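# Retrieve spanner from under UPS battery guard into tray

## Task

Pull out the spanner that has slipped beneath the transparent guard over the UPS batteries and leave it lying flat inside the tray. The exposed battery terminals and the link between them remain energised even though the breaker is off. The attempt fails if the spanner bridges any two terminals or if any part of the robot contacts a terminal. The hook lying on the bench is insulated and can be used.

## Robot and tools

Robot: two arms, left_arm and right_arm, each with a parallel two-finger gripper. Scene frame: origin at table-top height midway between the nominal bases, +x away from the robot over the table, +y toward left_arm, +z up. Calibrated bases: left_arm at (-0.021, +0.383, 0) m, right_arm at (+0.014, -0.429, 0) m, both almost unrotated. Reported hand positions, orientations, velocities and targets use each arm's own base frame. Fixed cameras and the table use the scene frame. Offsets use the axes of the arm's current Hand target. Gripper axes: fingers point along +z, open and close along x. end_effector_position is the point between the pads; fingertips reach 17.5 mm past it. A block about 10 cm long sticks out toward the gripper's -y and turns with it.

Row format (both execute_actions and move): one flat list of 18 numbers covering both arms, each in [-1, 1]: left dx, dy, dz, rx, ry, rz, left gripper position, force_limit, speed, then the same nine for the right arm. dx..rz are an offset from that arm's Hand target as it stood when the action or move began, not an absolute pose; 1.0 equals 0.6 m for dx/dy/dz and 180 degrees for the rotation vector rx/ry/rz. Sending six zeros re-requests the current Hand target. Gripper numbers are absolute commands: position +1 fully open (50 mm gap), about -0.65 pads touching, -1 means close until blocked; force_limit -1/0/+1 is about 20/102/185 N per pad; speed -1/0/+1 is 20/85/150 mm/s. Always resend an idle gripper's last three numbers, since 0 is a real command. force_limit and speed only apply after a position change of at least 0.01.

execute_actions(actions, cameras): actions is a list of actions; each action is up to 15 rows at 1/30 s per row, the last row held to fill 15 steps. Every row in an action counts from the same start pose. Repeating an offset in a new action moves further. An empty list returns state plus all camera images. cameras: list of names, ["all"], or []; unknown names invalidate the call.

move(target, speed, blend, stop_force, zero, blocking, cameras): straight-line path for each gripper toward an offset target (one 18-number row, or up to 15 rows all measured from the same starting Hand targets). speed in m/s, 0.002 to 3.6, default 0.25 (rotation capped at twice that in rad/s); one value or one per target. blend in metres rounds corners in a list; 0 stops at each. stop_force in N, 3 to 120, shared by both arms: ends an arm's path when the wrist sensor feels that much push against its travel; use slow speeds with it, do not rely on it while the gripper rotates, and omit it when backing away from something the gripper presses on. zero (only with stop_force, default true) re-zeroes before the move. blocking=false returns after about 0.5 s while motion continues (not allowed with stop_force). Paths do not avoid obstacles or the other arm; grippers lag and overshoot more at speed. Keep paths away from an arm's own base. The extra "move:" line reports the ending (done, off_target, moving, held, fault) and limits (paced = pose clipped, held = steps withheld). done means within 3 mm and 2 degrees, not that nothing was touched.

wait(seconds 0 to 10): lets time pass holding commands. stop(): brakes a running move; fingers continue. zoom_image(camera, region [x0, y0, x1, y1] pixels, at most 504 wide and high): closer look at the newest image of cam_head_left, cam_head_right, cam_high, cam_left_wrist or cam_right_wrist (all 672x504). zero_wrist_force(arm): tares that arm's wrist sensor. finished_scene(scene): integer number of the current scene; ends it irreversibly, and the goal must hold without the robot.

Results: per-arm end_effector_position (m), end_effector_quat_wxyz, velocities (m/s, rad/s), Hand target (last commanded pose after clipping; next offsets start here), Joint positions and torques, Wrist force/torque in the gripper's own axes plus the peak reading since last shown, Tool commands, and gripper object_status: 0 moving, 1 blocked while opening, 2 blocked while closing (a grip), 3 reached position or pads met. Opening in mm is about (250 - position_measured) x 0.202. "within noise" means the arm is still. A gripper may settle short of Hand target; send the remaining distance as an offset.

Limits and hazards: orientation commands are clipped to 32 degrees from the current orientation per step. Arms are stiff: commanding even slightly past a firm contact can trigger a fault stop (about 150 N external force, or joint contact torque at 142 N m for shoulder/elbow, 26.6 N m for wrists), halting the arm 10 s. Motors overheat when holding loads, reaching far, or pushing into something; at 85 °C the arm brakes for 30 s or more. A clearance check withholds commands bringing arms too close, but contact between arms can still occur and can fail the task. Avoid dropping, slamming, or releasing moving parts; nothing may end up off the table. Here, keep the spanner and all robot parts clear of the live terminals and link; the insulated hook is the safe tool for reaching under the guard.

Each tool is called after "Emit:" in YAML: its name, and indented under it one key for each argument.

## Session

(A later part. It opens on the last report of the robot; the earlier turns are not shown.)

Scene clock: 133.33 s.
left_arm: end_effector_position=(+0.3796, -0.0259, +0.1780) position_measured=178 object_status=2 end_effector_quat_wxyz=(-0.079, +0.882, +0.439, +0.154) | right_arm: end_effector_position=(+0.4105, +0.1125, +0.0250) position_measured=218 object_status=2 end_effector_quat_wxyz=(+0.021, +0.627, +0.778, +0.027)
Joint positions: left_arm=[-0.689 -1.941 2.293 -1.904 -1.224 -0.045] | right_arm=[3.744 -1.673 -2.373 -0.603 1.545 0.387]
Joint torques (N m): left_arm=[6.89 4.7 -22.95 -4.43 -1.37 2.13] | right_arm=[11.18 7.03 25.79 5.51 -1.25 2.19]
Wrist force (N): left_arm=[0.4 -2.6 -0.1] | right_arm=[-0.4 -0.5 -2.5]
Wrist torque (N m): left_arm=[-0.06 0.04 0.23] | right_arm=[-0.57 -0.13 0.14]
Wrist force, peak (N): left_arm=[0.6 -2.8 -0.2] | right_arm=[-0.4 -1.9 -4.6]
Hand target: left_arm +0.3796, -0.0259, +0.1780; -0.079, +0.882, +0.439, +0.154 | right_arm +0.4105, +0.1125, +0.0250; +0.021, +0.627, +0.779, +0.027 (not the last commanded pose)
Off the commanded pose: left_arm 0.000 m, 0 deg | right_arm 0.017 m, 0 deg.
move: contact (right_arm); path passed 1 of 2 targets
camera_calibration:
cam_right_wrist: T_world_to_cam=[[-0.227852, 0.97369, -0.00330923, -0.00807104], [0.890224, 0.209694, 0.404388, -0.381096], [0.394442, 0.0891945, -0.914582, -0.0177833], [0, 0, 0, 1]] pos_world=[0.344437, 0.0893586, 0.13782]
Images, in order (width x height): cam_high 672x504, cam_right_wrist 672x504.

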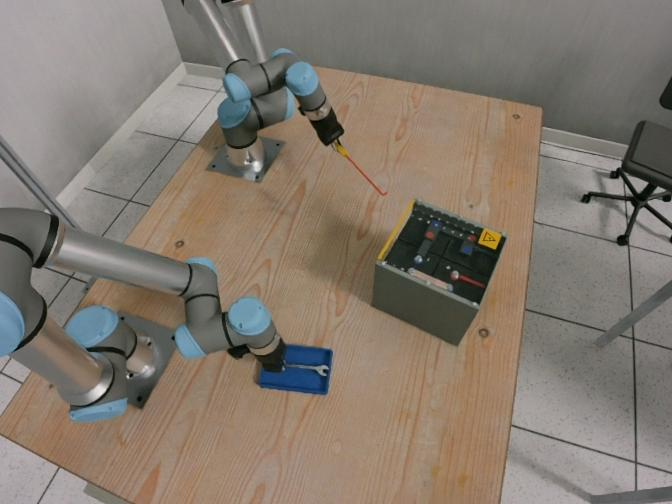

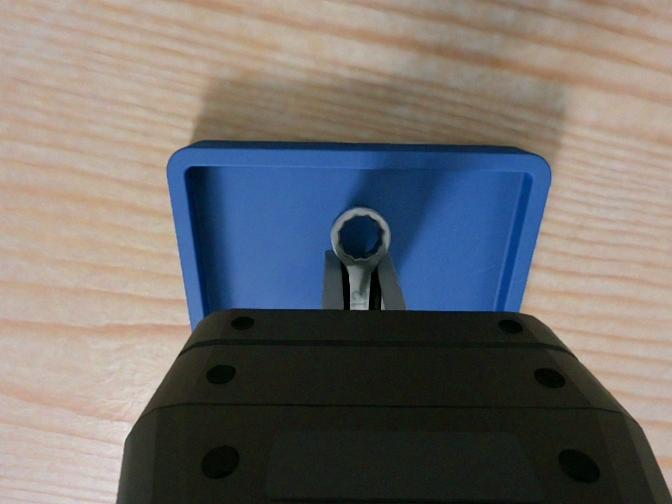

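Emit:
move:
  target:
    - [0,0,0,0,0,0,-0.95,0.5,-0.5,0,0,-0.012,0,0,0,-0.95,0.2,-0.7]
    - [0,0,0,0,0,0,-0.95,0.5,-0.5,0,-0.012,-0.012,0,0,0,-0.95,0.2,-0.7]
    - [0,0,0,0,0,0,-0.95,0.5,-0.5,0,-0.012,0.03,0,0,0,-0.95,0.2,-0.7]
  speed: [0.04,0.04,0.025]
  stop_force: 4
  cameras: ["cam_right_wrist","cam_high"]

Emit:
zoom_image:
  camera: "cam_high"
  region: [240, 320, 350, 410]

Scene clock: 135.60 s.
left_arm: end_effector_position=(+0.3796, -0.0259, +0.1780) position_measured=178 object_status=2 end_effector_quat_wxyz=(-0.079, +0.882, +0.439, +0.154) | right_arm: end_effector_position=(+0.4037, +0.1110, +0.0216) position_measured=218 object_status=2 end_effector_quat_wxyz=(+0.022, +0.627, +0.779, +0.027)
Joint positions: left_arm=[-0.689 -1.941 2.293 -1.904 -1.224 -0.045] | right_arm=[3.751 -1.667 -2.394 -0.588 1.545 0.393]
Joint torques (N m): left_arm=[6.95 5.17 -22.36 -4.63 -1.52 2.2] | right_arm=[11.38 8.33 26.53 6.22 0.29 2.15]
Wrist force (N): left_arm=[0.5 -2.4 -0.2] | right_arm=[-0.1 -0.5 -1.6]
Wrist torque (N m): left_arm=[-0.04 0.02 0.23] | right_arm=[-0.13 -0.25 0.17]
Wrist force, peak (N): left_arm=[0.8 -2.8 -0.2] | right_arm=[-4.7 -17.4 -66.9]
Hand target: left_arm +0.3796, -0.0259, +0.1780; -0.079, +0.882, +0.439, +0.154 | right_arm +0.4037, +0.1110, +0.0216; +0.022, +0.627, +0.779, +0.027 (not the last commanded pose)
Off the commanded pose: left_arm 0.000 m, 0 deg | right_arm 0.015 m, 0 deg.
move: contact (right_arm); path passed 2 of 3 targets
camera_calibration:
cam_right_wrist: T_world_to_cam=[[-0.227948, 0.973667, -0.00337967, -0.00822432], [0.890162, 0.209803, 0.404468, -0.373374], [0.394526, 0.0891894, -0.914546, -0.0181186], [0, 0, 0, 1]] pos_world=[0.337637, 0.0879585, 0.13442]
Images, in order (width x height): cam_high 672x504, cam_right_wrist 672x504.

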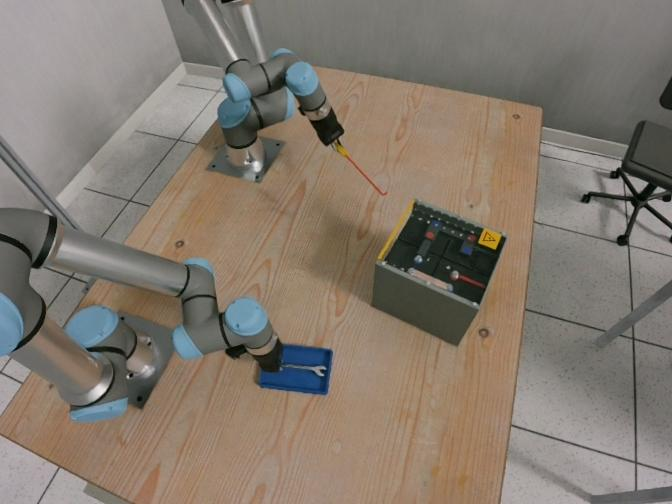

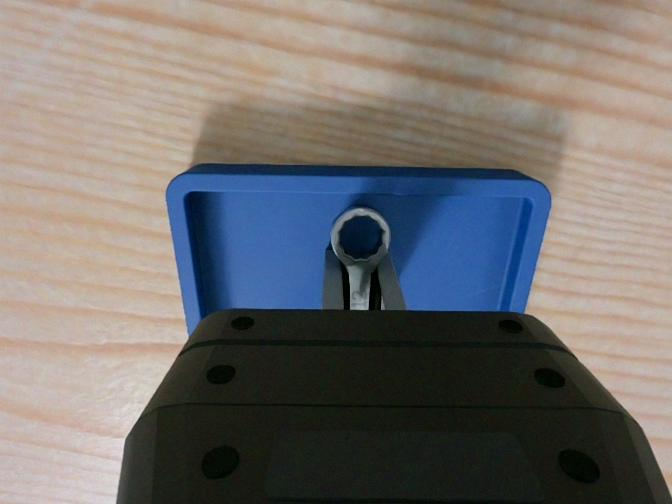

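Scaled by 4.582 from the camera's 672x504 image, which has a finer 960x720 frame.

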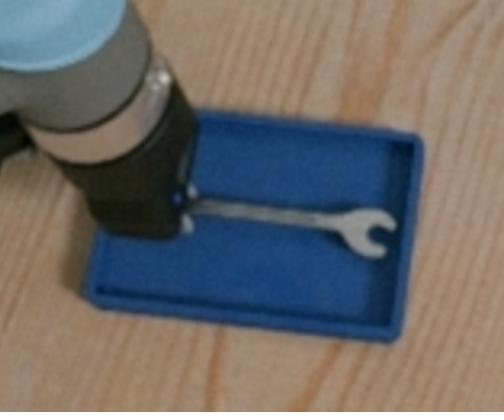

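Emit:
move:
  target:
    - [0,0,0,0,0,0,-0.95,0.5,-0.5,0,0,-0.001,0,0,0,-0.95,0.2,-0.7]
    - [0,0,0,0,0,0,-0.95,0.5,-0.5,0,0,-0.001,0,0,0,0.0,0.2,-0.9]
    - [0,0,0,0,0,0,-0.95,0.5,-0.5,0,0,-0.15,0,0,0,0.0,0.2,-0.9]
  speed: [0.05,0.05,0.12]
  cameras: ["cam_right_wrist","cam_high"]

Emit:
zoom_image:
  camera: "cam_high"
  region: [240, 320, 350, 410]

Scene clock: 138.40 s.
left_arm: end_effector_position=(+0.3796, -0.0259, +0.1780) position_measured=178 object_status=2 end_effector_quat_wxyz=(-0.079, +0.882, +0.439, +0.154) | right_arm: end_effector_position=(+0.3976, +0.1097, +0.1113) position_measured=152 object_status=3 end_effector_quat_wxyz=(+0.022, +0.627, +0.779, +0.027)
Joint positions: left_arm=[-0.689 -1.941 2.293 -1.904 -1.224 -0.045] | right_arm=[3.758 -1.448 -2.292 -0.909 1.544 0.4]
Joint torques (N m): left_arm=[6.23 3 -23.25 -4.58 -1.26 2.19] | right_arm=[2.77 22.97 27.48 1.06 -1.24 0.55]
Wrist force (N): left_arm=[0.8 -2.5 -0.3] | right_arm=[0.5 0.2 -0.3]
Wrist torque (N m): left_arm=[-0.04 -0.03 0.23] | right_arm=[-0.05 -0.29 0.06]
Wrist force, peak (N): left_arm=[0.6 -2.8 -0.5] | right_arm=[0.1 0.3 -2.5]
Hand target: left_arm +0.3796, -0.0259, +0.1780; -0.079, +0.882, +0.439, +0.154 | right_arm +0.3976, +0.1097, +0.1114; +0.022, +0.627, +0.779, +0.027
Off the commanded pose: left_arm 0.000 m, 0 deg | right_arm 0.000 m, 0 deg.
move: done
camera_calibration:
cam_right_wrist: T_world_to_cam=[[-0.227948, 0.973667, -0.00337967, -0.00794851], [0.890162, 0.209803, 0.404468, -0.403931], [0.394526, 0.0891894, -0.914546, 0.0664477], [0, 0, 0, 1]] pos_world=[0.331537, 0.0865585, 0.22412]
Images, in order (width x height): cam_high 672x504, cam_right_wrist 672x504.

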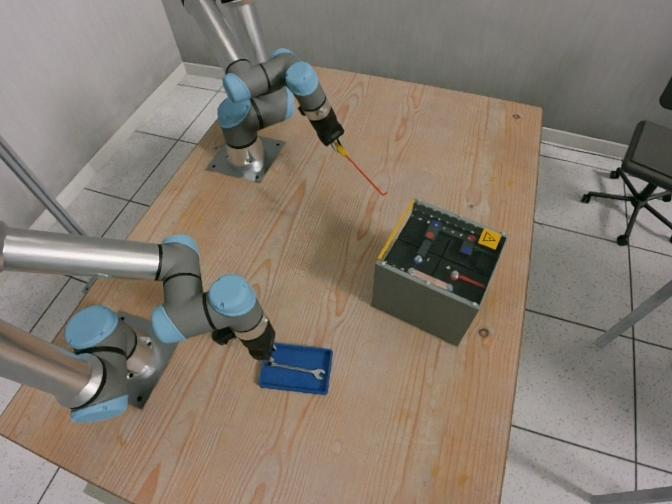

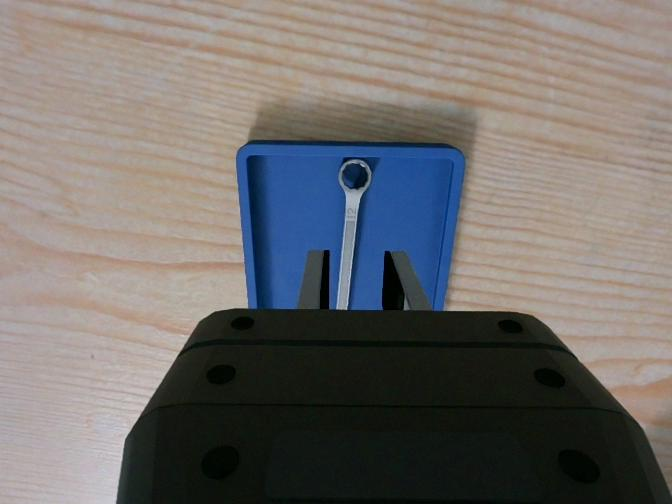

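Scaled by 4.582 from the camera's 672x504 image, which has a finer 960x720 frame.

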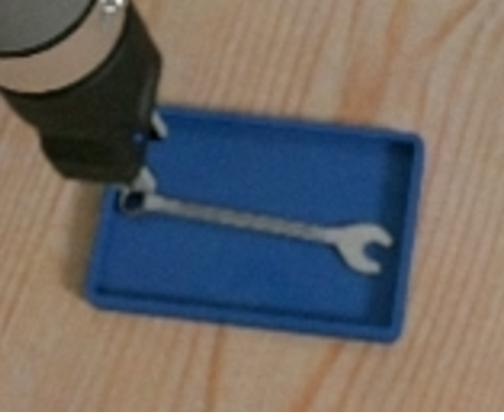

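Emit:
zoom_image:
  camera: "cam_right_wrist"
  region: [290, 120, 430, 220]

Scaled by 3.600 from the camera's 672x504 image, which has a finer 960x720 frame.

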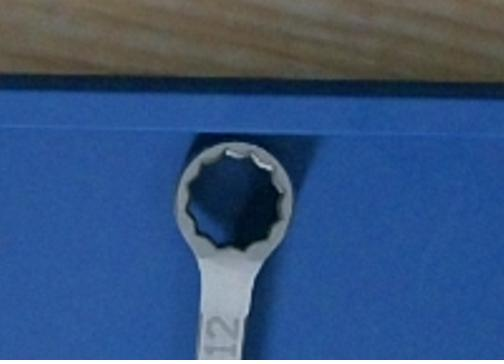

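Emit:
move:
  target: [0,0,0,0,0,0,-0.95,0.5,-0.5,0,-0.15,-0.15,0,0,0,0.0,0.2,-0.9]
  speed: 0.3
  cameras: ["cam_right_wrist","cam_high"]

Emit:
zoom_image:
  camera: "cam_high"
  region: [245, 335, 345, 400]

Emit:
zoom_image:
  camera: "cam_right_wrist"
  region: [250, 180, 450, 320]

Scene clock: 139.73 s.
left_arm: end_effector_position=(+0.3796, -0.0259, +0.1780) position_measured=178 object_status=2 end_effector_quat_wxyz=(-0.079, +0.882, +0.439, +0.154) | right_arm: end_effector_position=(+0.3039, +0.0892, +0.1950) position_measured=152 object_status=3 end_effector_quat_wxyz=(+0.022, +0.627, +0.779, +0.027) end_effector_velocity=(-0.002, -0.001, -0.001) end_effector_angular_velocity=(-0.003, +0.004, +0.000)
Joint positions: left_arm=[-0.689 -1.941 2.293 -1.904 -1.224 -0.045] | right_arm=[3.893 -1.038 -2.312 -1.303 1.536 0.535]
Joint velocities: left_arm=[within noise] | right_arm=[0.001 0.003 -0.001 -0.007 0 0.001]
Joint torques (N m): left_arm=[7.61 4.74 -22.73 -4.36 -1.18 2.12] | right_arm=[5.57 12.53 21.84 0.28 1.54 0.89]
Wrist force (N): left_arm=[0.6 -2.5 -0.3] | right_arm=[0.2 -0.4 -0.6]
Wrist torque (N m): left_arm=[-0.04 0.01 0.23] | right_arm=[-0.16 -0.27 0.14]
Wrist force, peak (N): left_arm=[0.7 -2.8 -0.2] | right_arm=[0.0 -3.4 -3.0]
Hand target: left_arm +0.3796, -0.0259, +0.1780; -0.079, +0.882, +0.439, +0.154 | right_arm +0.3038, +0.0892, +0.1950; +0.022, +0.627, +0.779, +0.027
Off the commanded pose: left_arm 0.000 m, 0 deg | right_arm 0.000 m, 0 deg.
move: done
camera_calibration:
cam_right_wrist: T_world_to_cam=[[-0.228085, 0.973636, -0.00336223, -0.00903539], [0.890075, 0.209907, 0.404605, -0.350064], [0.394644, 0.0892916, -0.914485, 0.181646], [0, 0, 0, 1]] pos_world=[0.237837, 0.0660585, 0.30772]
Images, in order (width x height): cam_high 672x504, cam_right_wrist 672x504.

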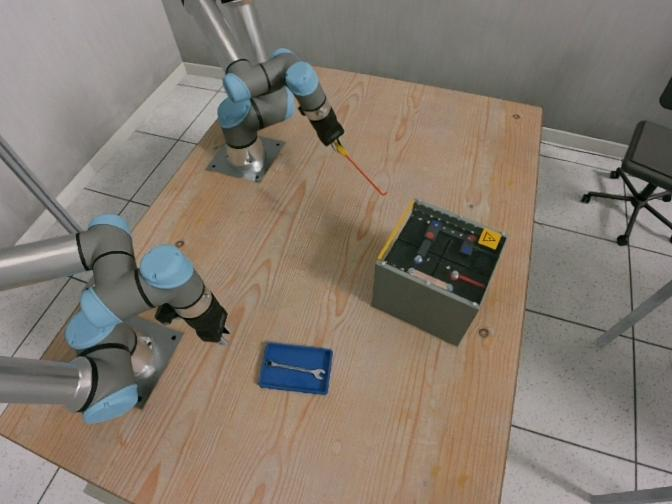

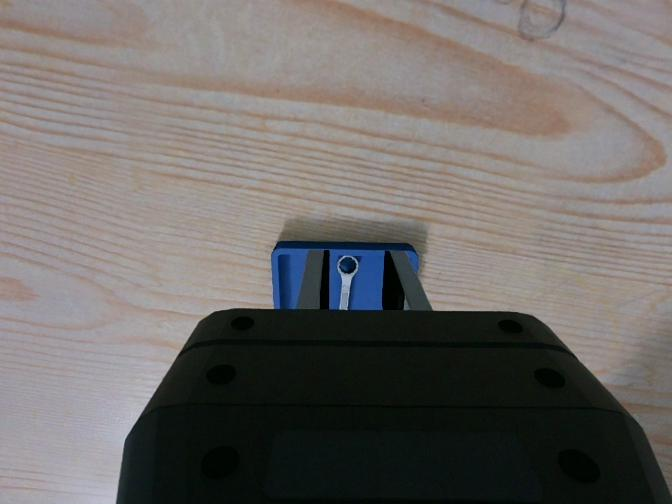

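Scaled by 5.040 from the camera's 672x504 image, which has a finer 960x720 frame.

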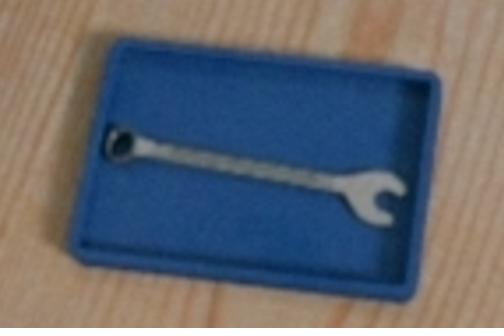

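Scaled by 2.520 from the camera's 672x504 image, which has a finer 960x720 frame.

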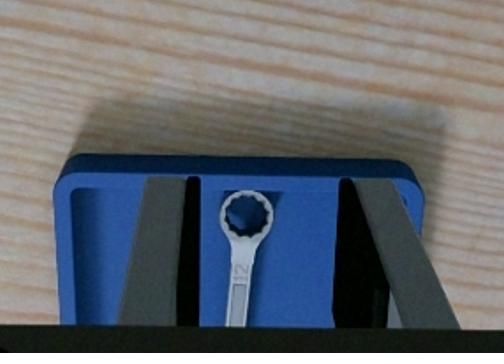

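Emit:
finished_scene:
  scene: 2

The scene is finished: the task was done.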